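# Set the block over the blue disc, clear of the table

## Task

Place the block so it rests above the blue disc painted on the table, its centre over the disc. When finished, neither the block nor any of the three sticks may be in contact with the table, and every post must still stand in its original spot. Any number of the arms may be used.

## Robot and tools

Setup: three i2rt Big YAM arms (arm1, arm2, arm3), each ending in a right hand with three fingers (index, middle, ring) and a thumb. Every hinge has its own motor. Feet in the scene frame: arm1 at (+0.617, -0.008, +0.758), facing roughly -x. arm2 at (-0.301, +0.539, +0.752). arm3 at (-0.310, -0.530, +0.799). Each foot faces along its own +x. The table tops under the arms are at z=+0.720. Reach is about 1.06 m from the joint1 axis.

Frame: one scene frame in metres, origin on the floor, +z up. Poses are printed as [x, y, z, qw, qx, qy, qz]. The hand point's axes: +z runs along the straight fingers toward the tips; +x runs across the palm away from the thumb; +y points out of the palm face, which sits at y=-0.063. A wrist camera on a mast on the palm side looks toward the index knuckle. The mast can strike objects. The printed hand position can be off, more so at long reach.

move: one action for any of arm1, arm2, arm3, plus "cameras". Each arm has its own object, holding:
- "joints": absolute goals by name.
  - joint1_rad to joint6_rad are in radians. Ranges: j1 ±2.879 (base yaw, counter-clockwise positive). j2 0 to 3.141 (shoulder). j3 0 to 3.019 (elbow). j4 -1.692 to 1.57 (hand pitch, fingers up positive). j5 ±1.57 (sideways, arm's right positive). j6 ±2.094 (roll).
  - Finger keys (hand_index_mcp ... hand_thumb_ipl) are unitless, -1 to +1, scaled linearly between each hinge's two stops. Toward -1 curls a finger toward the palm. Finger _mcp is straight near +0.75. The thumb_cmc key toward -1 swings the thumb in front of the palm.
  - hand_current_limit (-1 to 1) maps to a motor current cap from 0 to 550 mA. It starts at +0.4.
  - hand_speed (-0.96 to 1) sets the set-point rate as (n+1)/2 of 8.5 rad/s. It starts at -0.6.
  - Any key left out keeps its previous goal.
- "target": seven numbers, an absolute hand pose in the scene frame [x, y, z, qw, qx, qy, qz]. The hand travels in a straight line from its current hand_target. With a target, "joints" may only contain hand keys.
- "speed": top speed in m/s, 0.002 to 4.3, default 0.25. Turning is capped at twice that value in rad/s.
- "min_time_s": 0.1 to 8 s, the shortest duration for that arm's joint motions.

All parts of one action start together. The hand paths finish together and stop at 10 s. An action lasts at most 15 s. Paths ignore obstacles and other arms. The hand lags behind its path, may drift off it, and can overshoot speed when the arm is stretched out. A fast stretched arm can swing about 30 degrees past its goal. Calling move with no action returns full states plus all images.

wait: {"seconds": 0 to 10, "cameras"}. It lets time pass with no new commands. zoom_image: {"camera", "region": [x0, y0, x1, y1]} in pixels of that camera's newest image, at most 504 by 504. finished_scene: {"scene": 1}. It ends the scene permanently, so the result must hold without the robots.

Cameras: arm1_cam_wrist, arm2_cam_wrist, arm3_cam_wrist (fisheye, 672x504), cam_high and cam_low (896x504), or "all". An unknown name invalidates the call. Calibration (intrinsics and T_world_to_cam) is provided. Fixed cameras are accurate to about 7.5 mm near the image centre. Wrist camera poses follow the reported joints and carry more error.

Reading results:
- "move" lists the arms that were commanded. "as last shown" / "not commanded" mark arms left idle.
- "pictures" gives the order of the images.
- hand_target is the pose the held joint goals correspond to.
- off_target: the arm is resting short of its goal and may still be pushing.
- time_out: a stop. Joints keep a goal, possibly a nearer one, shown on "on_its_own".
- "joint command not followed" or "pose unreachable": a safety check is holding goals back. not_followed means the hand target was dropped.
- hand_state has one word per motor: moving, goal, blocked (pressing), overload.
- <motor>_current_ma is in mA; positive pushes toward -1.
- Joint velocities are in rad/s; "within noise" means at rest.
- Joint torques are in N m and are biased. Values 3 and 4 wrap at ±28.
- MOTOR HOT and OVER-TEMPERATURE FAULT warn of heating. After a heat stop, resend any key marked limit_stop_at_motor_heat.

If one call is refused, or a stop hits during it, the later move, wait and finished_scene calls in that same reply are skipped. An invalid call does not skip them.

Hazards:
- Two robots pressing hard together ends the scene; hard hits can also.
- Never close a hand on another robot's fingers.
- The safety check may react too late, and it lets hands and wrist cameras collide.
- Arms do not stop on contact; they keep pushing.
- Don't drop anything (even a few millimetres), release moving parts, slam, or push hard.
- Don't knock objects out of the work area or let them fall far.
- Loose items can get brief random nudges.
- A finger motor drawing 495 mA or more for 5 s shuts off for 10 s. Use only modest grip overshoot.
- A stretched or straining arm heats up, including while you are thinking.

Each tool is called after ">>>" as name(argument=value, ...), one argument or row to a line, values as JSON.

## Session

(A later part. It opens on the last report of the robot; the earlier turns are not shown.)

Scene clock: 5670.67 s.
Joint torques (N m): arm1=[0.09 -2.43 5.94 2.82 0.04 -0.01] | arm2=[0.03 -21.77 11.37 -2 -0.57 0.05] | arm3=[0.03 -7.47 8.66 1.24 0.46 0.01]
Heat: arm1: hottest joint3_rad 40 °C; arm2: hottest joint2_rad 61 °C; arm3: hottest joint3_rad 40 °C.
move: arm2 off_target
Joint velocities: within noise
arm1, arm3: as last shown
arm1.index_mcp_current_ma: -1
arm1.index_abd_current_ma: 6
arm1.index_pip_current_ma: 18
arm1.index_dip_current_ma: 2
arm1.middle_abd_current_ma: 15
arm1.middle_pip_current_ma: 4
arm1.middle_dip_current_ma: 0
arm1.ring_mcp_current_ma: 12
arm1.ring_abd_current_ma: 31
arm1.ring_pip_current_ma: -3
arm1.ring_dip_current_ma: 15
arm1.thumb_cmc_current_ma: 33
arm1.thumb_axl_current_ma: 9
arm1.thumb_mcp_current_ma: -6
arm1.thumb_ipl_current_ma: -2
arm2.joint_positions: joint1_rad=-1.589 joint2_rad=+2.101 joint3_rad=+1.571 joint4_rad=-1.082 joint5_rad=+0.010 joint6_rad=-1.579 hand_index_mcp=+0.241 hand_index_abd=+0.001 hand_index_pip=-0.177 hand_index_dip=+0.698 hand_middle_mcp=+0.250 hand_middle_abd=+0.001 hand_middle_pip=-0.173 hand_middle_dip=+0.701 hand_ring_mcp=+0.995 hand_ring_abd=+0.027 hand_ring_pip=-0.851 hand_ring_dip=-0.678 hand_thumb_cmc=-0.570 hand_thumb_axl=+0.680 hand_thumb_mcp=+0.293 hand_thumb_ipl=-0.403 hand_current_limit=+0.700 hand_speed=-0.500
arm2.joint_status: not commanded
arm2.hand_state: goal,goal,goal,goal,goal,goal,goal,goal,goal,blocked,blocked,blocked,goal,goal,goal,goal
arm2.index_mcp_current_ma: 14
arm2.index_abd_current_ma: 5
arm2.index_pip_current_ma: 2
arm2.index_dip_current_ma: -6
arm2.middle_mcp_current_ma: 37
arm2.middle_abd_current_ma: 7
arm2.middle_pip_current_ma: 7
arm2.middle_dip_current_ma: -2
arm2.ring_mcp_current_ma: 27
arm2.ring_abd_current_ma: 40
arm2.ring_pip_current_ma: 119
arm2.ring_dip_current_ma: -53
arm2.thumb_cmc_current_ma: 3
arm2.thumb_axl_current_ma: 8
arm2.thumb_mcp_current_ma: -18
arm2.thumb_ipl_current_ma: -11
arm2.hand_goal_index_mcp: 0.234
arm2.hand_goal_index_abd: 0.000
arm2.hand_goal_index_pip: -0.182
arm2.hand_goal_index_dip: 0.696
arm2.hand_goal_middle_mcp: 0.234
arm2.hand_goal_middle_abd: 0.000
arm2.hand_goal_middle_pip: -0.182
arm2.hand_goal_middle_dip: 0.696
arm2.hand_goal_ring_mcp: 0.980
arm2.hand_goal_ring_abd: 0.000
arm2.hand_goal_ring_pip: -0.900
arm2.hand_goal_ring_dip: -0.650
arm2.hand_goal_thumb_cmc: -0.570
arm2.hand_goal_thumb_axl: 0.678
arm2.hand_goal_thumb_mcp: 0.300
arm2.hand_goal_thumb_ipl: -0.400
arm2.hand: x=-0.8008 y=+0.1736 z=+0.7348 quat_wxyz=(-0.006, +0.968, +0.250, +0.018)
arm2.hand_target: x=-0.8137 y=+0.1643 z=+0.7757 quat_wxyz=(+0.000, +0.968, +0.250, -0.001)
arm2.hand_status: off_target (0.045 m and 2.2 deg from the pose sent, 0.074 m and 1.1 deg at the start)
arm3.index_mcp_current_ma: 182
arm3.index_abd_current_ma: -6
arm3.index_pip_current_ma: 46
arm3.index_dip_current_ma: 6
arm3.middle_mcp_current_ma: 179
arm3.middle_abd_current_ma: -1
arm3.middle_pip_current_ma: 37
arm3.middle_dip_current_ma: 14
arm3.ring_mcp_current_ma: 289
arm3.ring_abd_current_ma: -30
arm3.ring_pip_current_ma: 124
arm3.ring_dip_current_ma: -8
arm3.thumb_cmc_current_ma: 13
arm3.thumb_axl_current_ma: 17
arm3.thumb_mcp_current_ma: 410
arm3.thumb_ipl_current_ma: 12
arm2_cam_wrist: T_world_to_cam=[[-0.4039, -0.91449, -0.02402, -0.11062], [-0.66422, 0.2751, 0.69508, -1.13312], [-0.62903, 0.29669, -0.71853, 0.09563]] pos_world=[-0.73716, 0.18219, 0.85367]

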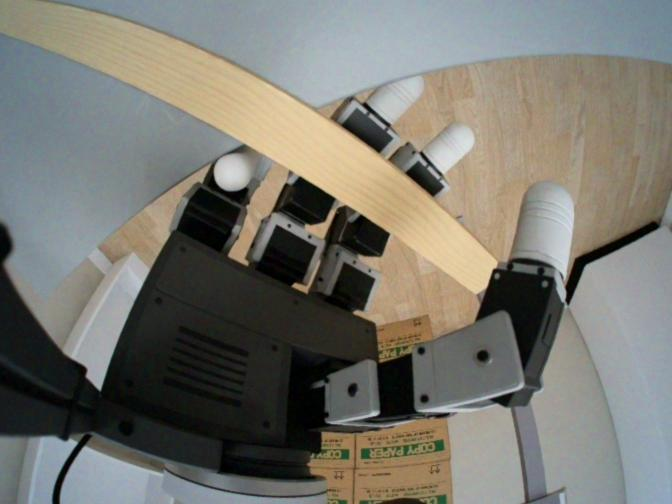

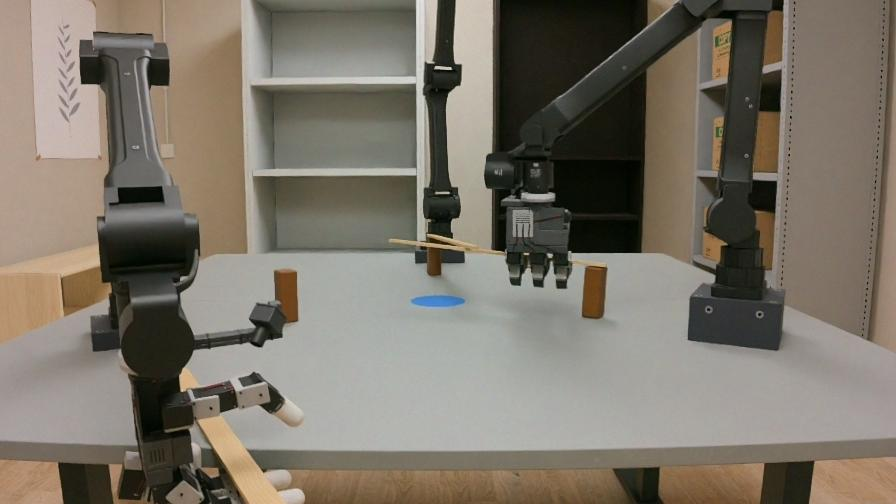

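>>> move(
  arm2={"target": [-0.826, 0.155, 0.791, 0, 0.9681, 0.2504, 0], "speed": 0.08},
  cameras=["arm2_cam_wrist", "cam_low"],
)

Scene clock: 5679.47 s.
Joint torques (N m): arm1=[0.15 -2.43 5.94 2.84 0.04 -0.01] | arm2=[0.26 -22.77 13.2 -2.06 -0.73 0.04] | arm3=[-0.03 -7.71 8.66 1.26 0.48 0.02]
Heat: arm1: hottest joint3_rad 40 °C; arm2: hottest joint2_rad 64 °C; arm3: hottest joint3_rad 40 °C.
move: arm2 off_target
Joint velocities: within noise
arm1, arm3: as last shown
arm1.index_mcp_current_ma: -7
arm1.index_pip_current_ma: 19
arm1.index_dip_current_ma: 7
arm1.middle_mcp_current_ma: 6
arm1.middle_abd_current_ma: 11
arm1.middle_pip_current_ma: 1
arm1.middle_dip_current_ma: -2
arm1.ring_pip_current_ma: -4
arm1.ring_dip_current_ma: 6
arm1.thumb_cmc_current_ma: 36
arm1.thumb_axl_current_ma: 13
arm1.thumb_mcp_current_ma: -16
arm1.thumb_ipl_current_ma: 2
arm2.joint_positions: joint1_rad=-1.589 joint2_rad=+2.123 joint3_rad=+1.612 joint4_rad=-1.134 joint5_rad=+0.013 joint6_rad=-1.576 hand_index_mcp=+0.241 hand_index_abd=+0.001 hand_index_pip=-0.177 hand_index_dip=+0.698 hand_middle_mcp=+0.250 hand_middle_abd=+0.001 hand_middle_pip=-0.173 hand_middle_dip=+0.701 hand_ring_mcp=+1.000 hand_ring_abd=+0.063 hand_ring_pip=-0.812 hand_ring_dip=-0.685 hand_thumb_cmc=-0.570 hand_thumb_axl=+0.680 hand_thumb_mcp=+0.293 hand_thumb_ipl=-0.403 hand_current_limit=+0.700 hand_speed=-0.500
arm2.joint_status: not commanded
arm2.hand_state: goal,goal,goal,goal,goal,goal,goal,goal,blocked,blocked,blocked,blocked,goal,goal,goal,goal
arm2.index_mcp_current_ma: 12
arm2.index_abd_current_ma: 4
arm2.index_pip_current_ma: 0
arm2.index_dip_current_ma: -2
arm2.middle_mcp_current_ma: 41
arm2.middle_abd_current_ma: 3
arm2.middle_pip_current_ma: 0
arm2.middle_dip_current_ma: 0
arm2.ring_mcp_current_ma: 41
arm2.ring_abd_current_ma: 105
arm2.ring_pip_current_ma: 242
arm2.ring_dip_current_ma: -74
arm2.thumb_cmc_current_ma: 4
arm2.thumb_axl_current_ma: 9
arm2.thumb_mcp_current_ma: -19
arm2.thumb_ipl_current_ma: -11
arm2.hand_goal_index_mcp: 0.234
arm2.hand_goal_index_abd: 0.000
arm2.hand_goal_index_pip: -0.182
arm2.hand_goal_index_dip: 0.696
arm2.hand_goal_middle_mcp: 0.234
arm2.hand_goal_middle_abd: 0.000
arm2.hand_goal_middle_pip: -0.182
arm2.hand_goal_middle_dip: 0.696
arm2.hand_goal_ring_mcp: 0.980
arm2.hand_goal_ring_abd: 0.000
arm2.hand_goal_ring_pip: -0.900
arm2.hand_goal_ring_dip: -0.650
arm2.hand_goal_thumb_cmc: -0.570
arm2.hand_goal_thumb_axl: 0.678
arm2.hand_goal_thumb_mcp: 0.300
arm2.hand_goal_thumb_ipl: -0.400
arm2.hand: x=-0.8030 y=+0.1731 z=+0.7354 quat_wxyz=(-0.012, +0.968, +0.249, +0.033)
arm2.hand_target: x=-0.8232 y=+0.1566 z=+0.7909 quat_wxyz=(+0.001, +0.968, +0.250, -0.001)
arm2.hand_status: off_target (0.063 m and 4.0 deg from the pose sent, 0.064 m and 2.2 deg at the start)
arm3.index_mcp_current_ma: 173
arm3.index_abd_current_ma: -3
arm3.index_pip_current_ma: 36
arm3.index_dip_current_ma: -9
arm3.middle_pip_current_ma: 36
arm3.middle_dip_current_ma: 17
arm3.ring_mcp_current_ma: 297
arm3.ring_abd_current_ma: -33
arm3.ring_pip_current_ma: 94
arm3.ring_dip_current_ma: -7
arm3.thumb_cmc_current_ma: 2
arm3.thumb_axl_current_ma: 11
arm3.thumb_mcp_current_ma: 406
arm3.thumb_ipl_current_ma: 34
arm2_cam_wrist: T_world_to_cam=[[-0.40528, -0.91275, -0.05131, -0.09329], [-0.68187, 0.26443, 0.682, -1.1376], [-0.60893, 0.31139, -0.72954, 0.11649]] pos_world=[-0.74257, 0.17939, 0.85605]

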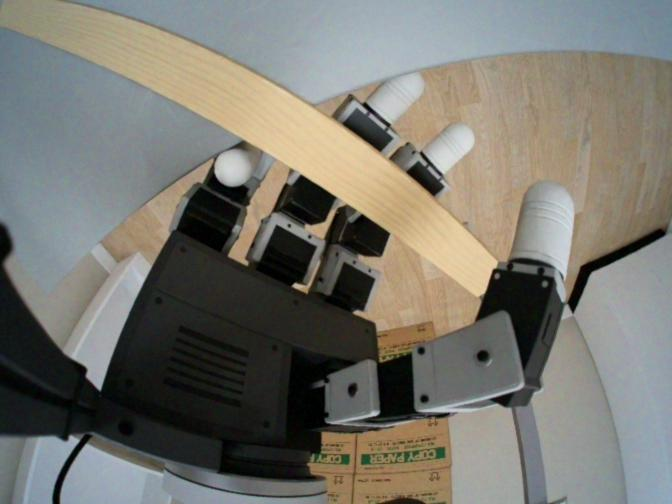

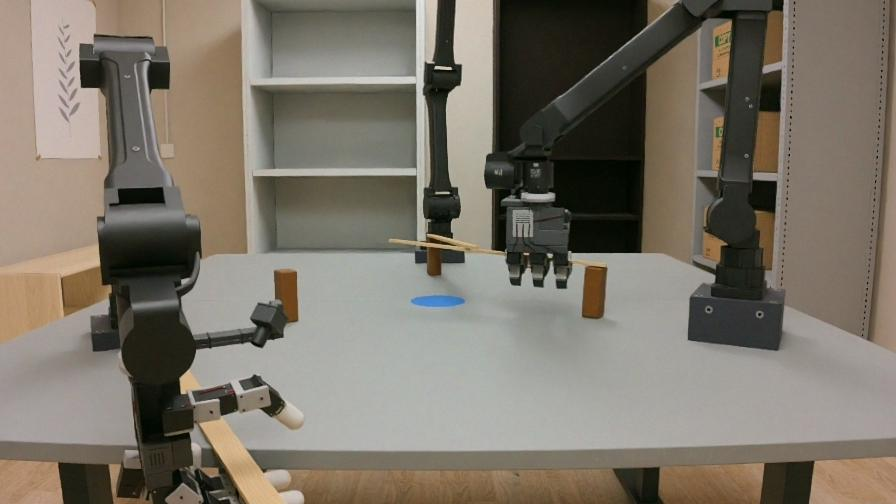

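>>> move(
  arm2={"target": [-0.803, 0.171, 0.70, 0, 0.9681, 0.2504, 0], "speed": 0.08},
)

>>> move(
  arm2={"target": [-0.835, 0.152, 0.70, 0, 0.9681, 0.2504, 0], "speed": 0.08},
  cameras=["arm2_cam_wrist"],
)

Scene clock: 5692.67 s.
Joint torques (N m): arm1=[0.09 -2.43 5.96 2.84 0.04 0] | arm2=[-0.26 -17.85 5.96 0.39 -0.51 0.01] | arm3=[0.09 -7.47 8.69 1.21 0.47 0.02]
Heat: arm1: hottest joint3_rad 40 °C; arm2: hottest joint2_rad 63 °C; arm3: hottest joint3_rad 40 °C.
move: arm2 off_target
Joint velocities: within noise
arm1, arm3: as last shown
arm1.index_mcp_current_ma: -6
arm1.index_abd_current_ma: 9
arm1.index_pip_current_ma: 14
arm1.index_dip_current_ma: 1
arm1.middle_mcp_current_ma: 1
arm1.middle_abd_current_ma: 12
arm1.middle_pip_current_ma: 7
arm1.middle_dip_current_ma: -1
arm1.ring_mcp_current_ma: 9
arm1.ring_abd_current_ma: 27
arm1.ring_pip_current_ma: -7
arm1.ring_dip_current_ma: 3
arm1.thumb_cmc_current_ma: 31
arm1.thumb_axl_current_ma: 6
arm1.thumb_mcp_current_ma: -8
arm1.thumb_ipl_current_ma: 3
arm2.joint_positions: joint1_rad=-1.589 joint2_rad=+2.113 joint3_rad=+1.540 joint4_rad=-0.971 joint5_rad=+0.008 joint6_rad=-1.576 hand_index_mcp=+0.241 hand_index_abd=+0.001 hand_index_pip=-0.177 hand_index_dip=+0.698 hand_middle_mcp=+0.250 hand_middle_abd=+0.000 hand_middle_pip=-0.173 hand_middle_dip=+0.701 hand_ring_mcp=+0.982 hand_ring_abd=+0.007 hand_ring_pip=-0.890 hand_ring_dip=-0.654 hand_thumb_cmc=-0.570 hand_thumb_axl=+0.680 hand_thumb_mcp=+0.293 hand_thumb_ipl=-0.403 hand_current_limit=+0.700 hand_speed=-0.500
arm2.joint_status: not commanded
arm2.hand_state: goal,goal,goal,goal,goal,goal,goal,goal,goal,goal,goal,goal,goal,goal,goal,goal
arm2.index_mcp_current_ma: 14
arm2.index_abd_current_ma: 4
arm2.index_pip_current_ma: 0
arm2.index_dip_current_ma: -3
arm2.middle_mcp_current_ma: 38
arm2.middle_abd_current_ma: 4
arm2.middle_pip_current_ma: 4
arm2.middle_dip_current_ma: 0
arm2.ring_mcp_current_ma: 2
arm2.ring_abd_current_ma: 14
arm2.ring_pip_current_ma: 22
arm2.ring_dip_current_ma: -4
arm2.thumb_cmc_current_ma: 7
arm2.thumb_axl_current_ma: 4
arm2.thumb_mcp_current_ma: -19
arm2.thumb_ipl_current_ma: -11
arm2.hand_goal_index_mcp: 0.234
arm2.hand_goal_index_abd: 0.000
arm2.hand_goal_index_pip: -0.182
arm2.hand_goal_index_dip: 0.696
arm2.hand_goal_middle_mcp: 0.234
arm2.hand_goal_middle_abd: 0.000
arm2.hand_goal_middle_pip: -0.182
arm2.hand_goal_middle_dip: 0.696
arm2.hand_goal_ring_mcp: 0.980
arm2.hand_goal_ring_abd: 0.000
arm2.hand_goal_ring_pip: -0.900
arm2.hand_goal_ring_dip: -0.650
arm2.hand_goal_thumb_cmc: -0.570
arm2.hand_goal_thumb_axl: 0.678
arm2.hand_goal_thumb_mcp: 0.300
arm2.hand_goal_thumb_ipl: -0.400
arm2.hand: x=-0.8113 y=+0.1675 z=+0.7195 quat_wxyz=(+0.003, +0.969, +0.248, -0.015)
arm2.hand_target: x=-0.8027 y=+0.1712 z=+0.7005 quat_wxyz=(+0.000, +0.968, +0.250, +0.000)
arm2.hand_status: off_target (0.021 m and 1.8 deg from the pose sent, 0.036 m and 4.0 deg at the start)
arm3.index_mcp_current_ma: 182
arm3.index_abd_current_ma: -7
arm3.index_pip_current_ma: 34
arm3.index_dip_current_ma: 17
arm3.middle_mcp_current_ma: 194
arm3.middle_abd_current_ma: -4
arm3.middle_pip_current_ma: 45
arm3.middle_dip_current_ma: 18
arm3.ring_mcp_current_ma: 281
arm3.ring_abd_current_ma: -17
arm3.ring_pip_current_ma: 105
arm3.ring_dip_current_ma: -4
arm3.thumb_cmc_current_ma: 13
arm3.thumb_axl_current_ma: 16
arm3.thumb_mcp_current_ma: 393
arm3.thumb_ipl_current_ma: 20
pictures: none

Scene clock: 5693.70 s.
Joint torques (N m): arm1=[0.09 -2.43 5.96 2.82 0.04 -0.01] | arm2=[-0.03 -17.55 10.22 -0.25 -0.51 0.03] | arm3=[-0.21 -7.71 8.65 1.21 0.48 0.02]
Heat: arm1: hottest joint3_rad 40 °C; arm2: hottest joint2_rad 63 °C; arm3: hottest joint3_rad 40 °C.
move: arm2 off_target
Joint velocities: within noise
arm1, arm3: as last shown
arm1.index_mcp_current_ma: -1
arm1.index_abd_current_ma: 7
arm1.index_pip_current_ma: 16
arm1.index_dip_current_ma: -3
arm1.middle_mcp_current_ma: 5
arm1.middle_abd_current_ma: 16
arm1.middle_pip_current_ma: -2
arm1.middle_dip_current_ma: -5
arm1.ring_mcp_current_ma: 10
arm1.ring_pip_current_ma: -4
arm1.ring_dip_current_ma: 9
arm1.thumb_cmc_current_ma: 35
arm1.thumb_axl_current_ma: 13
arm1.thumb_mcp_current_ma: -16
arm1.thumb_ipl_current_ma: 2
arm2.joint_positions: joint1_rad=-1.589 joint2_rad=+2.183 joint3_rad=+1.635 joint4_rad=-1.023 joint5_rad=+0.008 joint6_rad=-1.576 hand_index_mcp=+0.241 hand_index_abd=+0.001 hand_index_pip=-0.177 hand_index_dip=+0.698 hand_middle_mcp=+0.250 hand_middle_abd=+0.001 hand_middle_pip=-0.173 hand_middle_dip=+0.701 hand_ring_mcp=+0.982 hand_ring_abd=+0.007 hand_ring_pip=-0.890 hand_ring_dip=-0.654 hand_thumb_cmc=-0.570 hand_thumb_axl=+0.680 hand_thumb_mcp=+0.293 hand_thumb_ipl=-0.403 hand_current_limit=+0.700 hand_speed=-0.500
arm2.joint_status: not commanded
arm2.hand_state: goal,goal,goal,goal,goal,goal,goal,goal,goal,goal,goal,goal,goal,goal,goal,goal
arm2.index_mcp_current_ma: 15
arm2.index_abd_current_ma: 9
arm2.index_pip_current_ma: 4
arm2.index_dip_current_ma: -4
arm2.middle_mcp_current_ma: 40
arm2.middle_abd_current_ma: 5
arm2.middle_pip_current_ma: 5
arm2.middle_dip_current_ma: 4
arm2.ring_mcp_current_ma: 4
arm2.ring_abd_current_ma: 13
arm2.ring_pip_current_ma: 22
arm2.ring_dip_current_ma: -3
arm2.thumb_cmc_current_ma: 6
arm2.thumb_axl_current_ma: 9
arm2.thumb_mcp_current_ma: -15
arm2.thumb_ipl_current_ma: -10
arm2.hand_goal_index_mcp: 0.234
arm2.hand_goal_index_abd: 0.000
arm2.hand_goal_index_pip: -0.182
arm2.hand_goal_index_dip: 0.696
arm2.hand_goal_middle_mcp: 0.234
arm2.hand_goal_middle_abd: 0.000
arm2.hand_goal_middle_pip: -0.182
arm2.hand_goal_middle_dip: 0.696
arm2.hand_goal_ring_mcp: 0.980
arm2.hand_goal_ring_abd: 0.000
arm2.hand_goal_ring_pip: -0.900
arm2.hand_goal_ring_dip: -0.650
arm2.hand_goal_thumb_cmc: -0.570
arm2.hand_goal_thumb_axl: 0.678
arm2.hand_goal_thumb_mcp: 0.300
arm2.hand_goal_thumb_ipl: -0.400
arm2.hand: x=-0.8270 y=+0.1589 z=+0.7086 quat_wxyz=(+0.000, +0.969, +0.249, -0.002)
arm2.hand_target: x=-0.8345 y=+0.1524 z=+0.7001 quat_wxyz=(+0.000, +0.968, +0.250, +0.000)
arm2.hand_status: off_target (0.014 m and 0.3 deg from the pose sent, 0.034 m and 1.8 deg at the start)
arm3.index_mcp_current_ma: 180
arm3.index_pip_current_ma: 33
arm3.index_dip_current_ma: 2
arm3.middle_mcp_current_ma: 188
arm3.middle_pip_current_ma: 26
arm3.middle_dip_current_ma: 29
arm3.ring_mcp_current_ma: 289
arm3.ring_abd_current_ma: -22
arm3.ring_pip_current_ma: 111
arm3.ring_dip_current_ma: 2
arm3.thumb_cmc_current_ma: 8
arm3.thumb_axl_current_ma: 22
arm3.thumb_mcp_current_ma: 389
arm3.thumb_ipl_current_ma: 23
arm2_cam_wrist: T_world_to_cam=[[-0.40714, -0.91331, 0.01006, -0.1623], [-0.6382, 0.29234, 0.7122, -1.12162], [-0.6534, 0.28355, -0.7019, 0.03482]] pos_world=[-0.75915, 0.1698, 0.82489]

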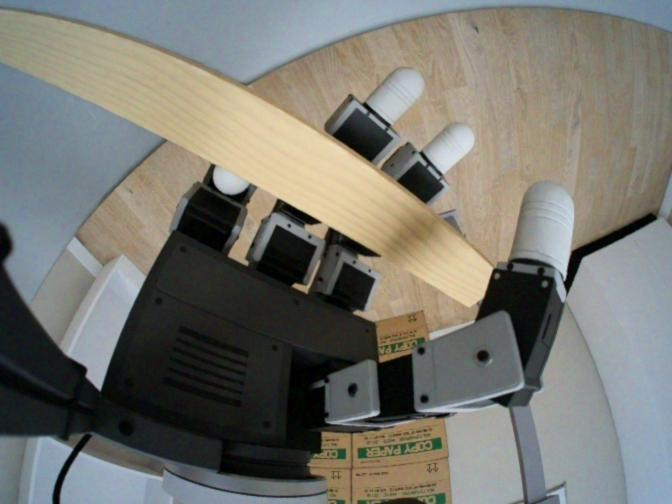

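>>> move(
  arm2={"joints": {"hand_ring_mcp": 0.98, "hand_ring_pip": 0.58, "hand_ring_dip": 0.7}},
  cameras=["arm2_cam_wrist", "cam_low"],
)

Scene clock: 5733.20 s.
Joint torques (N m): arm1=[0.15 -2.43 5.94 2.84 0.04 0] | arm2=[0.09 -17.61 10.22 -0.27 -0.47 0.03] | arm3=[0.09 -7.65 8.69 1.29 0.47 0.01]
Heat: arm1: hottest joint3_rad 39 °C; arm2: hottest joint2_rad 63 °C; arm3: hottest joint3_rad 40 °C.
move: arm2 done
Joint velocities: within noise
arm1.joint_positions: joint1_rad=+0.250 joint2_rad=+1.438 joint3_rad=+2.828 joint4_rad=-1.330 joint5_rad=-0.023 joint6_rad=+1.049 hand_index_mcp=+1.000 hand_index_abd=+0.256 hand_index_pip=-0.482 hand_index_dip=+0.007 hand_middle_mcp=+0.763 hand_middle_abd=+0.145 hand_middle_pip=+0.577 hand_middle_dip=+0.696 hand_ring_mcp=+0.762 hand_ring_abd=-0.087 hand_ring_pip=+0.577 hand_ring_dip=+0.696 hand_thumb_cmc=-0.545 hand_thumb_axl=+0.683 hand_thumb_mcp=-0.784 hand_thumb_ipl=+0.168 hand_current_limit=+0.400 hand_speed=-0.600
arm1.joint_status: not commanded
arm1.hand_state: overload,goal,goal,goal,goal,goal,goal,goal,goal,blocked,goal,goal,blocked,goal,goal,goal
arm1.index_mcp_current_ma: -3
arm1.index_abd_current_ma: 13
arm1.index_pip_current_ma: 17
arm1.index_dip_current_ma: 2
arm1.middle_mcp_current_ma: 3
arm1.middle_abd_current_ma: 17
arm1.middle_pip_current_ma: 0
arm1.middle_dip_current_ma: 0
arm1.ring_mcp_current_ma: 8
arm1.ring_abd_current_ma: 30
arm1.ring_pip_current_ma: -1
arm1.ring_dip_current_ma: 4
arm1.thumb_cmc_current_ma: 33
arm1.thumb_axl_current_ma: 13
arm1.thumb_mcp_current_ma: -11
arm1.thumb_ipl_current_ma: 5
arm1.hand_goal_index_mcp: 0.754
arm1.hand_goal_index_abd: 0.250
arm1.hand_goal_index_pip: -0.500
arm1.hand_goal_index_dip: 0.000
arm1.hand_goal_middle_mcp: 0.754
arm1.hand_goal_middle_abd: 0.140
arm1.hand_goal_middle_pip: 0.576
arm1.hand_goal_middle_dip: 0.696
arm1.hand_goal_ring_mcp: 0.754
arm1.hand_goal_ring_abd: -0.140
arm1.hand_goal_ring_pip: 0.576
arm1.hand_goal_ring_dip: 0.696
arm1.hand_goal_thumb_cmc: -0.570
arm1.hand_goal_thumb_axl: 0.678
arm1.hand_goal_thumb_mcp: -0.780
arm1.hand_goal_thumb_ipl: 0.168
arm1.hand: x=+0.2486 y=-0.0272 z=+1.6844 quat_wxyz=(+0.722, +0.274, -0.631, -0.082)
arm1.hand_target: x=+0.2482 y=-0.0274 z=+1.6884 quat_wxyz=(+0.727, +0.272, -0.626, -0.083)
arm1.hand_status: not commanded
arm2.joint_positions: joint1_rad=-1.589 joint2_rad=+2.183 joint3_rad=+1.635 joint4_rad=-1.023 joint5_rad=+0.008 joint6_rad=-1.576 hand_index_mcp=+0.241 hand_index_abd=+0.001 hand_index_pip=-0.177 hand_index_dip=+0.698 hand_middle_mcp=+0.250 hand_middle_abd=+0.001 hand_middle_pip=-0.173 hand_middle_dip=+0.701 hand_ring_mcp=+0.979 hand_ring_abd=+0.007 hand_ring_pip=+0.581 hand_ring_dip=+0.703 hand_thumb_cmc=-0.570 hand_thumb_axl=+0.680 hand_thumb_mcp=+0.293 hand_thumb_ipl=-0.403 hand_current_limit=+0.700 hand_speed=-0.500
arm2.joint_status: all done
arm2.hand_state: goal,goal,goal,goal,goal,goal,goal,goal,goal,goal,goal,goal,goal,goal,goal,goal
arm2.index_mcp_current_ma: 10
arm2.index_abd_current_ma: 6
arm2.index_pip_current_ma: -2
arm2.index_dip_current_ma: -5
arm2.middle_mcp_current_ma: 38
arm2.middle_abd_current_ma: 6
arm2.middle_pip_current_ma: 2
arm2.middle_dip_current_ma: 2
arm2.ring_mcp_current_ma: -3
arm2.ring_abd_current_ma: 15
arm2.ring_pip_current_ma: 6
arm2.ring_dip_current_ma: 5
arm2.thumb_cmc_current_ma: 6
arm2.thumb_axl_current_ma: 7
arm2.thumb_mcp_current_ma: -20
arm2.thumb_ipl_current_ma: -8
arm2.hand_goal_index_mcp: 0.234
arm2.hand_goal_index_abd: 0.000
arm2.hand_goal_index_pip: -0.182
arm2.hand_goal_index_dip: 0.696
arm2.hand_goal_middle_mcp: 0.234
arm2.hand_goal_middle_abd: 0.000
arm2.hand_goal_middle_pip: -0.182
arm2.hand_goal_middle_dip: 0.696
arm2.hand_goal_ring_mcp: 0.980
arm2.hand_goal_ring_abd: 0.000
arm2.hand_goal_ring_pip: 0.580
arm2.hand_goal_ring_dip: 0.700
arm2.hand_goal_thumb_cmc: -0.570
arm2.hand_goal_thumb_axl: 0.678
arm2.hand_goal_thumb_mcp: 0.300
arm2.hand_goal_thumb_ipl: -0.400
arm2.hand: x=-0.8270 y=+0.1589 z=+0.7086 quat_wxyz=(+0.000, +0.969, +0.249, -0.002)
arm2.hand_target: x=-0.8345 y=+0.1524 z=+0.7001 quat_wxyz=(+0.000, +0.968, +0.250, +0.000)
arm2.hand_status: not commanded
arm3.joint_positions: joint1_rad=+0.205 joint2_rad=+1.487 joint3_rad=+0.843 joint4_rad=-0.911 joint5_rad=-0.002 joint6_rad=+1.519 hand_index_mcp=+0.043 hand_index_abd=-0.015 hand_index_pip=+0.032 hand_index_dip=+0.697 hand_middle_mcp=+0.017 hand_middle_abd=-0.011 hand_middle_pip=+0.022 hand_middle_dip=+0.694 hand_ring_mcp=-0.015 hand_ring_abd=-0.021 hand_ring_pip=+0.016 hand_ring_dip=+0.694 hand_thumb_cmc=-0.565 hand_thumb_axl=+0.685 hand_thumb_mcp=-0.230 hand_thumb_ipl=-0.332 hand_current_limit=+0.700 hand_speed=-0.600
arm3.joint_status: not commanded
arm3.hand_state: blocked,goal,blocked,goal,blocked,goal,blocked,goal,blocked,blocked,blocked,goal,goal,goal,blocked,goal
arm3.index_mcp_current_ma: 195
arm3.index_abd_current_ma: -3
arm3.index_pip_current_ma: 36
arm3.index_dip_current_ma: 10
arm3.middle_mcp_current_ma: 174
arm3.middle_abd_current_ma: 7
arm3.middle_pip_current_ma: 47
arm3.middle_dip_current_ma: 13
arm3.ring_mcp_current_ma: 276
arm3.ring_abd_current_ma: -31
arm3.ring_pip_current_ma: 116
arm3.ring_dip_current_ma: 0
arm3.thumb_cmc_current_ma: 9
arm3.thumb_axl_current_ma: 20
arm3.thumb_mcp_current_ma: 397
arm3.thumb_ipl_current_ma: 17
arm3.hand_goal_index_mcp: -0.062
arm3.hand_goal_index_abd: 0.000
arm3.hand_goal_index_pip: 0.000
arm3.hand_goal_index_dip: 0.696
arm3.hand_goal_middle_mcp: -0.088
arm3.hand_goal_middle_abd: 0.000
arm3.hand_goal_middle_pip: -0.014
arm3.hand_goal_middle_dip: 0.696
arm3.hand_goal_ring_mcp: -0.170
arm3.hand_goal_ring_abd: 0.000
arm3.hand_goal_ring_pip: -0.058
arm3.hand_goal_ring_dip: 0.696
arm3.hand_goal_thumb_cmc: -0.570
arm3.hand_goal_thumb_axl: 0.678
arm3.hand_goal_thumb_mcp: -0.392
arm3.hand_goal_thumb_ipl: -0.344
arm3.hand: x=-0.1175 y=-0.2266 z=+0.8339 quat_wxyz=(-0.005, +0.796, +0.605, +0.004)
arm3.hand_target: x=-0.1170 y=-0.2205 z=+0.8341 quat_wxyz=(-0.009, +0.796, +0.605, +0.012)
arm3.hand_status: not commanded
arm2_cam_wrist: T_world_to_cam=[[-0.40714, -0.91331, 0.01006, -0.1623], [-0.6382, 0.29234, 0.7122, -1.12162], [-0.6534, 0.28355, -0.7019, 0.03482]] pos_world=[-0.75915, 0.1698, 0.82489]

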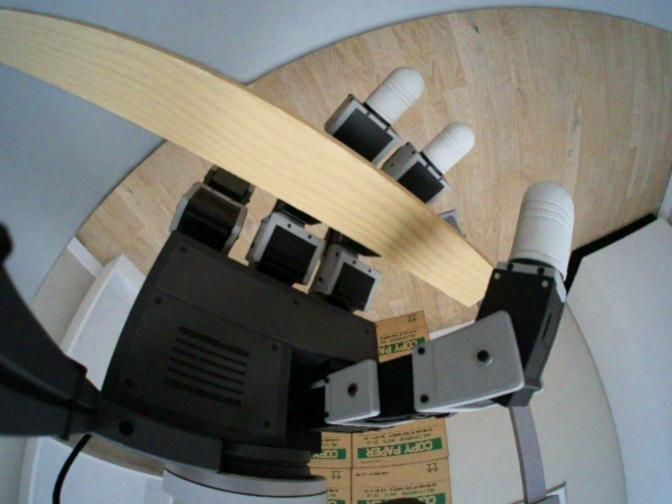

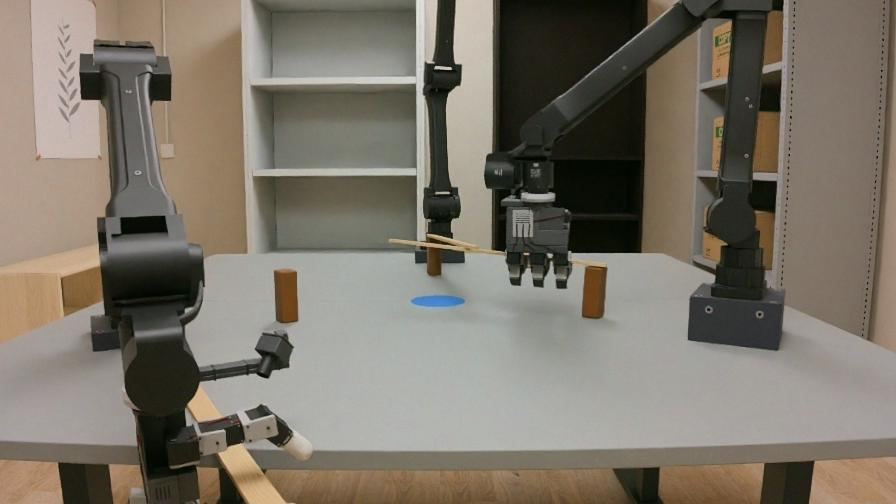

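>>> move(
  arm2={"target": [-0.822, 0.152, 0.778, 0, 0.9681, 0.2504, 0], "speed": 0.08},
  cameras=["arm2_cam_wrist", "cam_low"],
)

Scene clock: 5752.93 s.
Joint torques (N m): arm1=[0.09 -2.43 5.94 2.82 0.05 -0.01] | arm2=[0.32 -19.78 10.63 -0.4 -0.49 0.11] | arm3=[-0.03 -7.65 8.64 1.22 0.48 0.03]
Heat: arm1: hottest joint3_rad 39 °C; arm2: hottest joint2_rad 63 °C; arm3: hottest joint3_rad 40 °C.
move: arm2 off_target
Joint velocities: within noise
arm1, arm3: as last shown
arm1.index_mcp_current_ma: -7
arm1.index_abd_current_ma: 7
arm1.index_pip_current_ma: 19
arm1.index_dip_current_ma: 5
arm1.middle_mcp_current_ma: 5
arm1.middle_abd_current_ma: 12
arm1.middle_pip_current_ma: 2
arm1.middle_dip_current_ma: -2
arm1.ring_mcp_current_ma: 15
arm1.ring_abd_current_ma: 28
arm1.ring_pip_current_ma: -5
arm1.ring_dip_current_ma: 12
arm1.thumb_cmc_current_ma: 36
arm1.thumb_axl_current_ma: 14
arm1.thumb_mcp_current_ma: -12
arm1.thumb_ipl_current_ma: -4
arm2.joint_positions: joint1_rad=-1.582 joint2_rad=+2.099 joint3_rad=+1.643 joint4_rad=-1.155 joint5_rad=+0.008 joint6_rad=-1.576 hand_index_mcp=+0.241 hand_index_abd=+0.001 hand_index_pip=-0.177 hand_index_dip=+0.698 hand_middle_mcp=+0.250 hand_middle_abd=+0.001 hand_middle_pip=-0.173 hand_middle_dip=+0.700 hand_ring_mcp=+0.978 hand_ring_abd=+0.007 hand_ring_pip=+0.581 hand_ring_dip=+0.703 hand_thumb_cmc=-0.570 hand_thumb_axl=+0.680 hand_thumb_mcp=+0.293 hand_thumb_ipl=-0.403 hand_current_limit=+0.700 hand_speed=-0.500
arm2.joint_status: not commanded
arm2.hand_state: goal,goal,goal,goal,goal,goal,goal,goal,goal,goal,goal,goal,goal,goal,goal,goal
arm2.index_mcp_current_ma: 14
arm2.index_abd_current_ma: 4
arm2.index_pip_current_ma: 3
arm2.index_dip_current_ma: -4
arm2.middle_mcp_current_ma: 40
arm2.middle_abd_current_ma: 3
arm2.middle_pip_current_ma: 6
arm2.middle_dip_current_ma: 2
arm2.ring_mcp_current_ma: -1
arm2.ring_abd_current_ma: 16
arm2.ring_pip_current_ma: 6
arm2.ring_dip_current_ma: 6
arm2.thumb_cmc_current_ma: 5
arm2.thumb_axl_current_ma: 2
arm2.thumb_mcp_current_ma: -21
arm2.thumb_ipl_current_ma: -14
arm2.hand_goal_index_mcp: 0.234
arm2.hand_goal_index_abd: 0.000
arm2.hand_goal_index_pip: -0.182
arm2.hand_goal_index_dip: 0.696
arm2.hand_goal_middle_mcp: 0.234
arm2.hand_goal_middle_abd: 0.000
arm2.hand_goal_middle_pip: -0.182
arm2.hand_goal_middle_dip: 0.696
arm2.hand_goal_ring_mcp: 0.980
arm2.hand_goal_ring_abd: 0.000
arm2.hand_goal_ring_pip: 0.580
arm2.hand_goal_ring_dip: 0.700
arm2.hand_goal_thumb_cmc: -0.570
arm2.hand_goal_thumb_axl: 0.678
arm2.hand_goal_thumb_mcp: 0.300
arm2.hand_goal_thumb_ipl: -0.400
arm2.hand: x=-0.8097 y=+0.1638 z=+0.7603 quat_wxyz=(-0.005, +0.968, +0.252, +0.018)
arm2.hand_target: x=-0.8214 y=+0.1525 z=+0.7783 quat_wxyz=(+0.000, +0.968, +0.250, +0.000)
arm2.hand_status: off_target (0.025 m and 2.1 deg from the pose sent, 0.070 m and 0.3 deg at the start)
arm3.index_mcp_current_ma: 176
arm3.index_abd_current_ma: -4
arm3.index_pip_current_ma: 52
arm3.index_dip_current_ma: 4
arm3.middle_mcp_current_ma: 182
arm3.middle_abd_current_ma: 1
arm3.middle_pip_current_ma: 43
arm3.middle_dip_current_ma: 23
arm3.ring_mcp_current_ma: 289
arm3.ring_abd_current_ma: -19
arm3.ring_pip_current_ma: 118
arm3.ring_dip_current_ma: 1
arm3.thumb_cmc_current_ma: 15
arm3.thumb_axl_current_ma: 5
arm3.thumb_mcp_current_ma: 400
arm3.thumb_ipl_current_ma: 30
arm2_cam_wrist: T_world_to_cam=[[-0.40041, -0.91607, -0.02231, -0.12078], [-0.66539, 0.27392, 0.69442, -1.15429], [-0.63003, 0.2929, -0.71922, 0.1115]] pos_world=[-0.74616, 0.17289, 0.87907]

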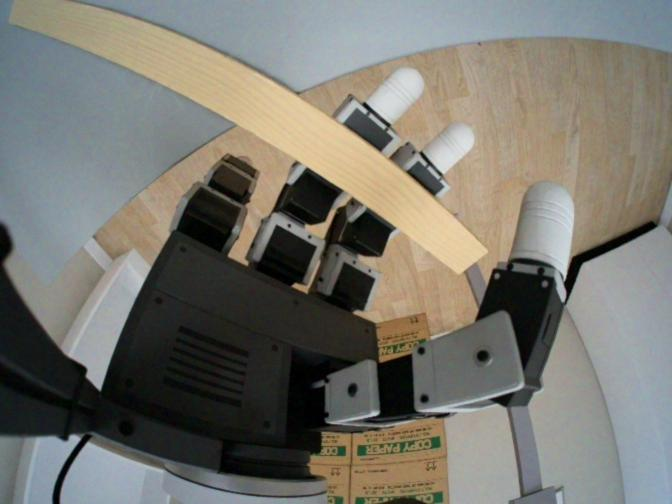

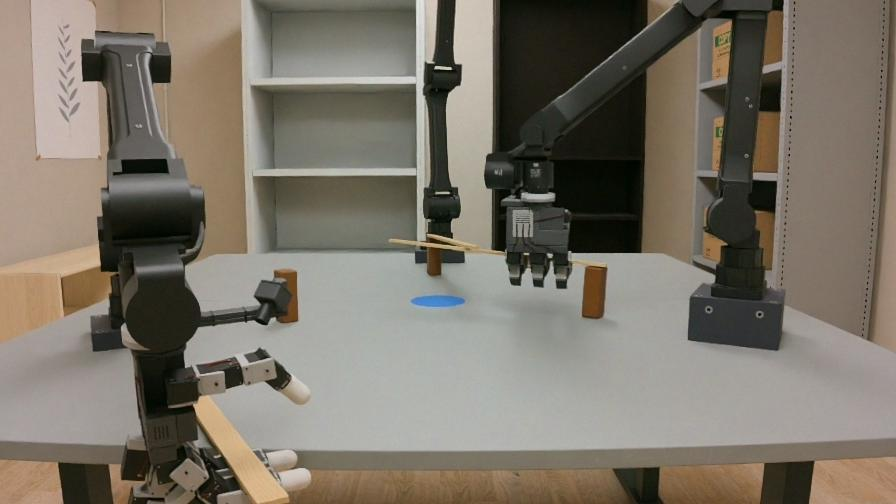

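>>> move(
  arm2={"target": [-0.819, 0.154, 0.745, 0, 0.9681, 0.2504, 0], "speed": 0.08},
)

Scene clock: 5783.50 s.
Joint torques (N m): arm1=[0.09 -2.43 5.94 2.82 0.05 -0.01] | arm2=[0.15 -17.85 7.51 0.38 -0.47 0.12] | arm3=[-0.09 -7.71 8.62 1.22 0.47 0.03]
Heat: arm1: hottest joint3_rad 39 °C; arm2: hottest joint2_rad 61 °C; arm3: hottest joint3_rad 40 °C.
move: arm2 off_target
Joint velocities: within noise
arm1, arm3: as last shown
arm1.index_mcp_current_ma: -4
arm1.index_abd_current_ma: 3
arm1.index_dip_current_ma: 1
arm1.middle_mcp_current_ma: 2
arm1.middle_abd_current_ma: 15
arm1.middle_pip_current_ma: 3
arm1.middle_dip_current_ma: -6
arm1.ring_mcp_current_ma: 10
arm1.ring_pip_current_ma: -4
arm1.ring_dip_current_ma: 6
arm1.thumb_cmc_current_ma: 29
arm1.thumb_axl_current_ma: 8
arm1.thumb_mcp_current_ma: -8
arm1.thumb_ipl_current_ma: 1
arm2.joint_positions: joint1_rad=-1.582 joint2_rad=+2.099 joint3_rad=+1.643 joint4_rad=-1.099 joint5_rad=+0.008 joint6_rad=-1.576 hand_index_mcp=+0.241 hand_index_abd=+0.001 hand_index_pip=-0.177 hand_index_dip=+0.698 hand_middle_mcp=+0.250 hand_middle_abd=+0.001 hand_middle_pip=-0.173 hand_middle_dip=+0.700 hand_ring_mcp=+0.978 hand_ring_abd=+0.007 hand_ring_pip=+0.581 hand_ring_dip=+0.703 hand_thumb_cmc=-0.570 hand_thumb_axl=+0.680 hand_thumb_mcp=+0.293 hand_thumb_ipl=-0.403 hand_current_limit=+0.700 hand_speed=-0.500
arm2.joint_status: not commanded
arm2.hand_state: goal,goal,goal,goal,goal,goal,goal,goal,goal,goal,goal,goal,goal,goal,goal,goal
arm2.index_mcp_current_ma: 11
arm2.index_abd_current_ma: 3
arm2.index_pip_current_ma: 1
arm2.index_dip_current_ma: -4
arm2.middle_mcp_current_ma: 37
arm2.middle_abd_current_ma: 2
arm2.middle_pip_current_ma: -1
arm2.middle_dip_current_ma: -3
arm2.ring_mcp_current_ma: -2
arm2.ring_abd_current_ma: 16
arm2.ring_pip_current_ma: 6
arm2.ring_dip_current_ma: 6
arm2.thumb_cmc_current_ma: 3
arm2.thumb_axl_current_ma: 7
arm2.thumb_mcp_current_ma: -17
arm2.thumb_ipl_current_ma: -10
arm2.hand_goal_index_mcp: 0.234
arm2.hand_goal_index_abd: 0.000
arm2.hand_goal_index_pip: -0.182
arm2.hand_goal_index_dip: 0.696
arm2.hand_goal_middle_mcp: 0.234
arm2.hand_goal_middle_abd: 0.000
arm2.hand_goal_middle_pip: -0.182
arm2.hand_goal_middle_dip: 0.696
arm2.hand_goal_ring_mcp: 0.980
arm2.hand_goal_ring_abd: 0.000
arm2.hand_goal_ring_pip: 0.580
arm2.hand_goal_ring_dip: 0.700
arm2.hand_goal_thumb_cmc: -0.570
arm2.hand_goal_thumb_axl: 0.678
arm2.hand_goal_thumb_mcp: 0.300
arm2.hand_goal_thumb_ipl: -0.400
arm2.hand: x=-0.8218 y=+0.1571 z=+0.7614 quat_wxyz=(+0.001, +0.968, +0.252, -0.009)
arm2.hand_target: x=-0.8187 y=+0.1543 z=+0.7452 quat_wxyz=(+0.000, +0.968, +0.250, +0.000)
arm2.hand_status: off_target (0.017 m and 1.1 deg from the pose sent, 0.020 m and 2.1 deg at the start)
arm3.index_mcp_current_ma: 185
arm3.index_abd_current_ma: 0
arm3.index_pip_current_ma: 49
arm3.index_dip_current_ma: -2
arm3.middle_mcp_current_ma: 174
arm3.middle_abd_current_ma: -11
arm3.middle_pip_current_ma: 32
arm3.middle_dip_current_ma: 4
arm3.ring_mcp_current_ma: 284
arm3.ring_pip_current_ma: 122
arm3.ring_dip_current_ma: -8
arm3.thumb_cmc_current_ma: 0
arm3.thumb_axl_current_ma: 1
arm3.thumb_mcp_current_ma: 397
arm3.thumb_ipl_current_ma: 28
pictures: none

>>> move(
  arm2={"target": [-0.809, 0.161, 0.736, 0, 0.9681, 0.2504, 0], "speed": 0.08},
  cameras=["arm2_cam_wrist"],
)

Scene clock: 5790.17 s.
Joint torques (N m): arm1=[0.15 -2.43 5.96 2.82 0.05 -0.01] | arm2=[0.03 -18.32 6.24 0.35 -0.47 0.11] | arm3=[0.03 -7.71 8.69 1.24 0.48 0.03]
Heat: arm1: hottest joint3_rad 39 °C; arm2: hottest joint2_rad 61 °C; arm3: hottest joint3_rad 40 °C.
move: arm2 off_target
Joint velocities: within noise
arm1, arm3: as last shown
arm1.index_mcp_current_ma: -5
arm1.index_abd_current_ma: 2
arm1.index_dip_current_ma: 7
arm1.middle_mcp_current_ma: 4
arm1.middle_abd_current_ma: 11
arm1.middle_pip_current_ma: -1
arm1.middle_dip_current_ma: 2
arm1.ring_mcp_current_ma: 12
arm1.ring_abd_current_ma: 33
arm1.ring_pip_current_ma: -5
arm1.ring_dip_current_ma: 8
arm1.thumb_cmc_current_ma: 36
arm1.thumb_axl_current_ma: 9
arm1.thumb_mcp_current_ma: -13
arm1.thumb_ipl_current_ma: -3
arm2.joint_positions: joint1_rad=-1.582 joint2_rad=+2.099 joint3_rad=+1.601 joint4_rad=-1.060 joint5_rad=+0.008 joint6_rad=-1.576 hand_index_mcp=+0.241 hand_index_abd=+0.001 hand_index_pip=-0.177 hand_index_dip=+0.698 hand_middle_mcp=+0.250 hand_middle_abd=+0.001 hand_middle_pip=-0.173 hand_middle_dip=+0.700 hand_ring_mcp=+0.978 hand_ring_abd=+0.007 hand_ring_pip=+0.581 hand_ring_dip=+0.703 hand_thumb_cmc=-0.570 hand_thumb_axl=+0.680 hand_thumb_mcp=+0.293 hand_thumb_ipl=-0.403 hand_current_limit=+0.700 hand_speed=-0.500
arm2.joint_status: not commanded
arm2.hand_state: goal,goal,goal,goal,goal,goal,goal,goal,goal,goal,goal,goal,goal,goal,goal,goal
arm2.index_mcp_current_ma: 13
arm2.index_abd_current_ma: 5
arm2.index_pip_current_ma: -1
arm2.index_dip_current_ma: -4
arm2.middle_mcp_current_ma: 37
arm2.middle_abd_current_ma: 4
arm2.middle_pip_current_ma: 3
arm2.middle_dip_current_ma: -1
arm2.ring_mcp_current_ma: -7
arm2.ring_abd_current_ma: 12
arm2.ring_pip_current_ma: 7
arm2.ring_dip_current_ma: 8
arm2.thumb_cmc_current_ma: 6
arm2.thumb_axl_current_ma: 4
arm2.thumb_mcp_current_ma: -20
arm2.thumb_ipl_current_ma: -11
arm2.hand_goal_index_mcp: 0.234
arm2.hand_goal_index_abd: 0.000
arm2.hand_goal_index_pip: -0.182
arm2.hand_goal_index_dip: 0.696
arm2.hand_goal_middle_mcp: 0.234
arm2.hand_goal_middle_abd: 0.000
arm2.hand_goal_middle_pip: -0.182
arm2.hand_goal_middle_dip: 0.696
arm2.hand_goal_ring_mcp: 0.980
arm2.hand_goal_ring_abd: 0.000
arm2.hand_goal_ring_pip: 0.580
arm2.hand_goal_ring_dip: 0.700
arm2.hand_goal_thumb_cmc: -0.570
arm2.hand_goal_thumb_axl: 0.678
arm2.hand_goal_thumb_mcp: 0.300
arm2.hand_goal_thumb_ipl: -0.400
arm2.hand: x=-0.8150 y=+0.1608 z=+0.7472 quat_wxyz=(+0.001, +0.968, +0.252, -0.008)
arm2.hand_target: x=-0.8089 y=+0.1612 z=+0.7360 quat_wxyz=(+0.000, +0.968, +0.250, +0.000)
arm2.hand_status: off_target (0.013 m and 1.0 deg from the pose sent, 0.029 m and 1.1 deg at the start)
arm3.index_mcp_current_ma: 194
arm3.index_abd_current_ma: 7
arm3.index_pip_current_ma: 32
arm3.index_dip_current_ma: 6
arm3.middle_mcp_current_ma: 171
arm3.middle_abd_current_ma: -1
arm3.middle_pip_current_ma: 39
arm3.middle_dip_current_ma: 17
arm3.ring_mcp_current_ma: 290
arm3.ring_abd_current_ma: -8
arm3.ring_pip_current_ma: 121
arm3.ring_dip_current_ma: -1
arm3.thumb_cmc_current_ma: -1
arm3.thumb_axl_current_ma: 12
arm3.thumb_mcp_current_ma: 405
arm3.thumb_ipl_current_ma: 21
arm2_cam_wrist: T_world_to_cam=[[-0.40076, -0.91596, 0.0201, -0.15788], [-0.63224, 0.29237, 0.71749, -1.14101], [-0.66307, 0.27483, -0.69628, 0.05854]] pos_world=[-0.74585, 0.1729, 0.8626]

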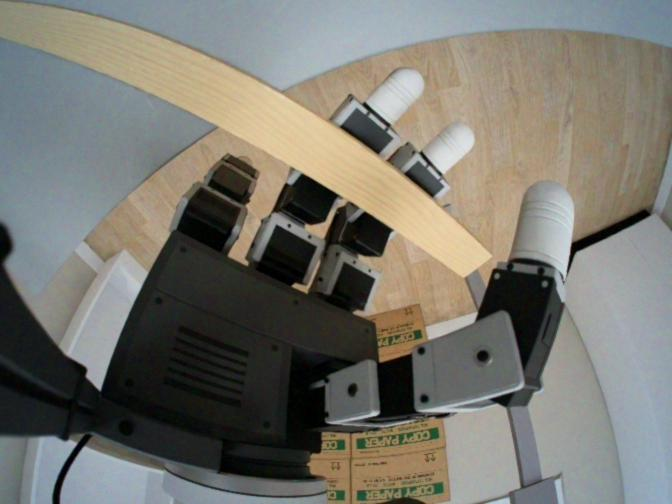

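>>> move(
  arm2={"joints": {"hand_thumb_mcp": -0.056}},
)

>>> move(
  arm2={"joints": {"hand_index_mcp": 0.05, "hand_middle_mcp": 0.05, "hand_index_pip": 0, "hand_middle_pip": 0, "hand_thumb_mcp": -0.25, "hand_thumb_ipl": -0.4, "hand_speed": -0.85}},
  cameras=["arm2_cam_wrist", "cam_low"],
)

Scene clock: 5797.73 s.
Joint torques (N m): arm1=[0.09 -2.43 5.96 2.82 0.04 -0.01] | arm2=[0.03 -18.9 6.35 0.35 -0.47 0.11] | arm3=[-0.03 -7.77 8.7 1.24 0.47 0.03]
Heat: arm1: hottest joint3_rad 39 °C; arm2: hottest joint2_rad 61 °C; arm3: hottest joint3_rad 40 °C.
move: arm2 done
Joint velocities: within noise
arm1, arm3: as last shown
arm1.index_abd_current_ma: 4
arm1.index_pip_current_ma: 21
arm1.index_dip_current_ma: 3
arm1.middle_mcp_current_ma: 10
arm1.middle_abd_current_ma: 15
arm1.middle_pip_current_ma: 2
arm1.middle_dip_current_ma: 4
arm1.ring_mcp_current_ma: 7
arm1.ring_abd_current_ma: 34
arm1.ring_pip_current_ma: -6
arm1.ring_dip_current_ma: 14
arm1.thumb_axl_current_ma: 5
arm1.thumb_mcp_current_ma: -15
arm1.thumb_ipl_current_ma: -1
arm2.joint_positions: joint1_rad=-1.582 joint2_rad=+2.099 joint3_rad=+1.601 joint4_rad=-1.060 joint5_rad=+0.008 joint6_rad=-1.576 hand_index_mcp=+0.241 hand_index_abd=+0.001 hand_index_pip=-0.177 hand_index_dip=+0.698 hand_middle_mcp=+0.250 hand_middle_abd=+0.001 hand_middle_pip=-0.173 hand_middle_dip=+0.700 hand_ring_mcp=+0.978 hand_ring_abd=+0.007 hand_ring_pip=+0.581 hand_ring_dip=+0.703 hand_thumb_cmc=-0.570 hand_thumb_axl=+0.680 hand_thumb_mcp=-0.063 hand_thumb_ipl=-0.403 hand_current_limit=+0.700 hand_speed=-0.500
arm2.joint_status: all done
arm2.hand_state: goal,goal,goal,goal,goal,goal,goal,goal,goal,goal,goal,goal,goal,goal,goal,goal
arm2.index_mcp_current_ma: 16
arm2.index_abd_current_ma: 6
arm2.index_pip_current_ma: -1
arm2.index_dip_current_ma: -7
arm2.middle_mcp_current_ma: 42
arm2.middle_abd_current_ma: 7
arm2.middle_pip_current_ma: 3
arm2.middle_dip_current_ma: -4
arm2.ring_mcp_current_ma: -6
arm2.ring_abd_current_ma: 13
arm2.ring_pip_current_ma: 2
arm2.ring_dip_current_ma: 7
arm2.thumb_cmc_current_ma: 5
arm2.thumb_axl_current_ma: 8
arm2.thumb_mcp_current_ma: -18
arm2.thumb_ipl_current_ma: -11
arm2.hand_goal_index_mcp: 0.234
arm2.hand_goal_index_abd: 0.000
arm2.hand_goal_index_pip: -0.182
arm2.hand_goal_index_dip: 0.696
arm2.hand_goal_middle_mcp: 0.234
arm2.hand_goal_middle_abd: 0.000
arm2.hand_goal_middle_pip: -0.182
arm2.hand_goal_middle_dip: 0.696
arm2.hand_goal_ring_mcp: 0.980
arm2.hand_goal_ring_abd: 0.000
arm2.hand_goal_ring_pip: 0.580
arm2.hand_goal_ring_dip: 0.700
arm2.hand_goal_thumb_cmc: -0.570
arm2.hand_goal_thumb_axl: 0.678
arm2.hand_goal_thumb_mcp: -0.056
arm2.hand_goal_thumb_ipl: -0.400
arm2.hand: x=-0.8150 y=+0.1608 z=+0.7472 quat_wxyz=(+0.001, +0.968, +0.252, -0.008)
arm2.hand_target: x=-0.8089 y=+0.1612 z=+0.7360 quat_wxyz=(+0.000, +0.968, +0.250, +0.000)
arm2.hand_status: not commanded
arm3.index_mcp_current_ma: 189
arm3.index_abd_current_ma: -2
arm3.index_pip_current_ma: 35
arm3.index_dip_current_ma: 1
arm3.middle_mcp_current_ma: 175
arm3.middle_abd_current_ma: -5
arm3.middle_pip_current_ma: 36
arm3.middle_dip_current_ma: 11
arm3.ring_abd_current_ma: -24
arm3.ring_pip_current_ma: 106
arm3.ring_dip_current_ma: 0
arm3.thumb_cmc_current_ma: 2
arm3.thumb_axl_current_ma: 14
arm3.thumb_mcp_current_ma: 403
arm3.thumb_ipl_current_ma: 20
pictures: none

Scene clock: 5798.60 s.
Joint torques (N m): arm1=[0.15 -2.43 5.94 2.84 0.05 0] | arm2=[0.03 -18.78 6.32 0.35 -0.48 0.11] | arm3=[0.09 -7.59 8.66 1.25 0.47 0.02]
Heat: arm1: hottest joint3_rad 39 °C; arm2: hottest joint2_rad 61 °C; arm3: hottest joint3_rad 40 °C.
move: arm2 off_target
Joint velocities: within noise
arm1, arm3: as last shown
arm1.index_mcp_current_ma: -2
arm1.index_abd_current_ma: 6
arm1.index_pip_current_ma: 19
arm1.index_dip_current_ma: -2
arm1.middle_mcp_current_ma: 8
arm1.middle_abd_current_ma: 9
arm1.middle_pip_current_ma: 1
arm1.middle_dip_current_ma: -2
arm1.ring_mcp_current_ma: 8
arm1.ring_abd_current_ma: 28
arm1.ring_pip_current_ma: -4
arm1.ring_dip_current_ma: 7
arm1.thumb_cmc_current_ma: 29
arm1.thumb_axl_current_ma: 11
arm1.thumb_mcp_current_ma: -10
arm1.thumb_ipl_current_ma: 5
arm2.joint_positions: joint1_rad=-1.582 joint2_rad=+2.099 joint3_rad=+1.601 joint4_rad=-1.060 joint5_rad=+0.008 joint6_rad=-1.576 hand_index_mcp=+0.069 hand_index_abd=+0.001 hand_index_pip=+0.001 hand_index_dip=+0.698 hand_middle_mcp=+0.077 hand_middle_abd=+0.001 hand_middle_pip=+0.002 hand_middle_dip=+0.700 hand_ring_mcp=+0.978 hand_ring_abd=+0.007 hand_ring_pip=+0.581 hand_ring_dip=+0.703 hand_thumb_cmc=-0.570 hand_thumb_axl=+0.680 hand_thumb_mcp=-0.251 hand_thumb_ipl=-0.400 hand_current_limit=+0.700 hand_speed=-0.850
arm2.joint_status: hand_middle_mcp off_target (ended at +0.077, target +0.050); the others done
arm2.hand_state: goal,goal,goal,goal,blocked,goal,goal,goal,goal,goal,goal,goal,goal,goal,goal,goal
arm2.index_mcp_current_ma: 40
arm2.index_abd_current_ma: 7
arm2.index_pip_current_ma: -3
arm2.index_dip_current_ma: -2
arm2.middle_mcp_current_ma: 71
arm2.middle_abd_current_ma: 4
arm2.middle_pip_current_ma: -9
arm2.middle_dip_current_ma: -5
arm2.ring_mcp_current_ma: 0
arm2.ring_abd_current_ma: 15
arm2.ring_pip_current_ma: 9
arm2.ring_dip_current_ma: 5
arm2.thumb_cmc_current_ma: 6
arm2.thumb_axl_current_ma: 5
arm2.thumb_mcp_current_ma: -2
arm2.thumb_ipl_current_ma: -5
arm2.hand_goal_index_mcp: 0.050
arm2.hand_goal_index_abd: 0.000
arm2.hand_goal_index_pip: 0.000
arm2.hand_goal_index_dip: 0.696
arm2.hand_goal_middle_mcp: 0.050
arm2.hand_goal_middle_abd: 0.000
arm2.hand_goal_middle_pip: 0.000
arm2.hand_goal_middle_dip: 0.696
arm2.hand_goal_ring_mcp: 0.980
arm2.hand_goal_ring_abd: 0.000
arm2.hand_goal_ring_pip: 0.580
arm2.hand_goal_ring_dip: 0.700
arm2.hand_goal_thumb_cmc: -0.570
arm2.hand_goal_thumb_axl: 0.678
arm2.hand_goal_thumb_mcp: -0.250
arm2.hand_goal_thumb_ipl: -0.400
arm2.hand: x=-0.8150 y=+0.1608 z=+0.7472 quat_wxyz=(+0.001, +0.968, +0.252, -0.008)
arm2.hand_target: x=-0.8089 y=+0.1612 z=+0.7360 quat_wxyz=(+0.000, +0.968, +0.250, +0.000)
arm2.hand_status: not commanded
arm3.index_mcp_current_ma: 169
arm3.index_abd_current_ma: -8
arm3.index_pip_current_ma: 39
arm3.index_dip_current_ma: 7
arm3.middle_abd_current_ma: 6
arm3.middle_pip_current_ma: 47
arm3.middle_dip_current_ma: 9
arm3.ring_mcp_current_ma: 287
arm3.ring_abd_current_ma: -20
arm3.ring_pip_current_ma: 111
arm3.ring_dip_current_ma: -6
arm3.thumb_cmc_current_ma: -4
arm3.thumb_axl_current_ma: 19
arm3.thumb_mcp_current_ma: 399
arm3.thumb_ipl_current_ma: 24
arm2_cam_wrist: T_world_to_cam=[[-0.40076, -0.91596, 0.0201, -0.15788], [-0.63224, 0.29237, 0.71749, -1.14101], [-0.66307, 0.27483, -0.69628, 0.05854]] pos_world=[-0.74585, 0.1729, 0.8626]

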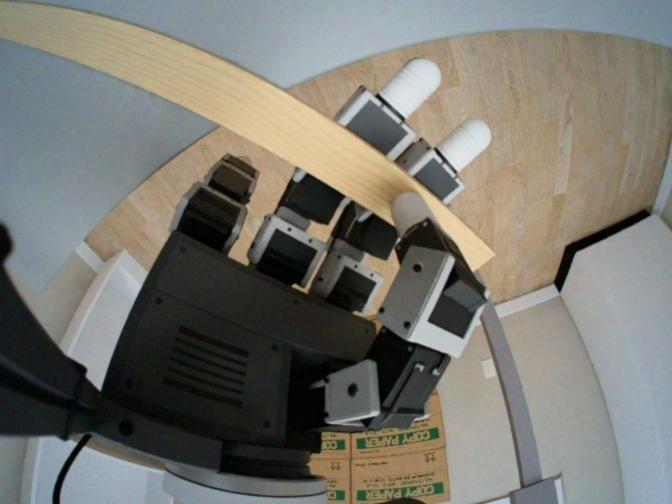

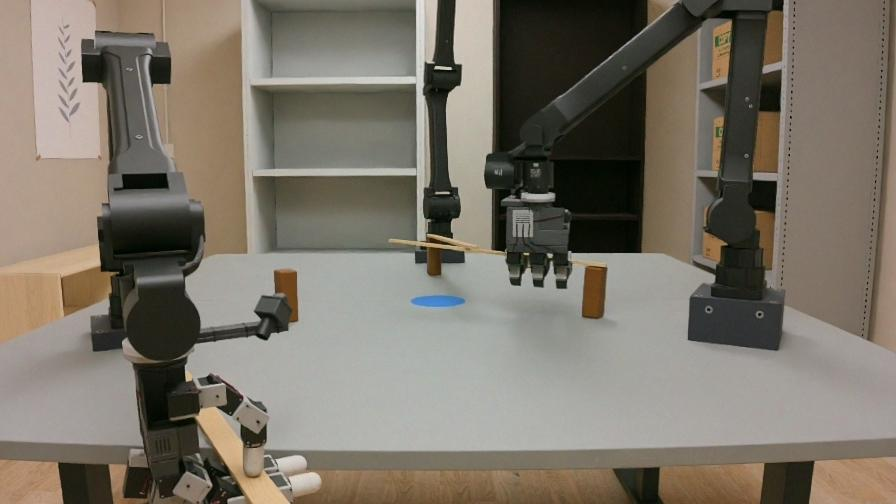

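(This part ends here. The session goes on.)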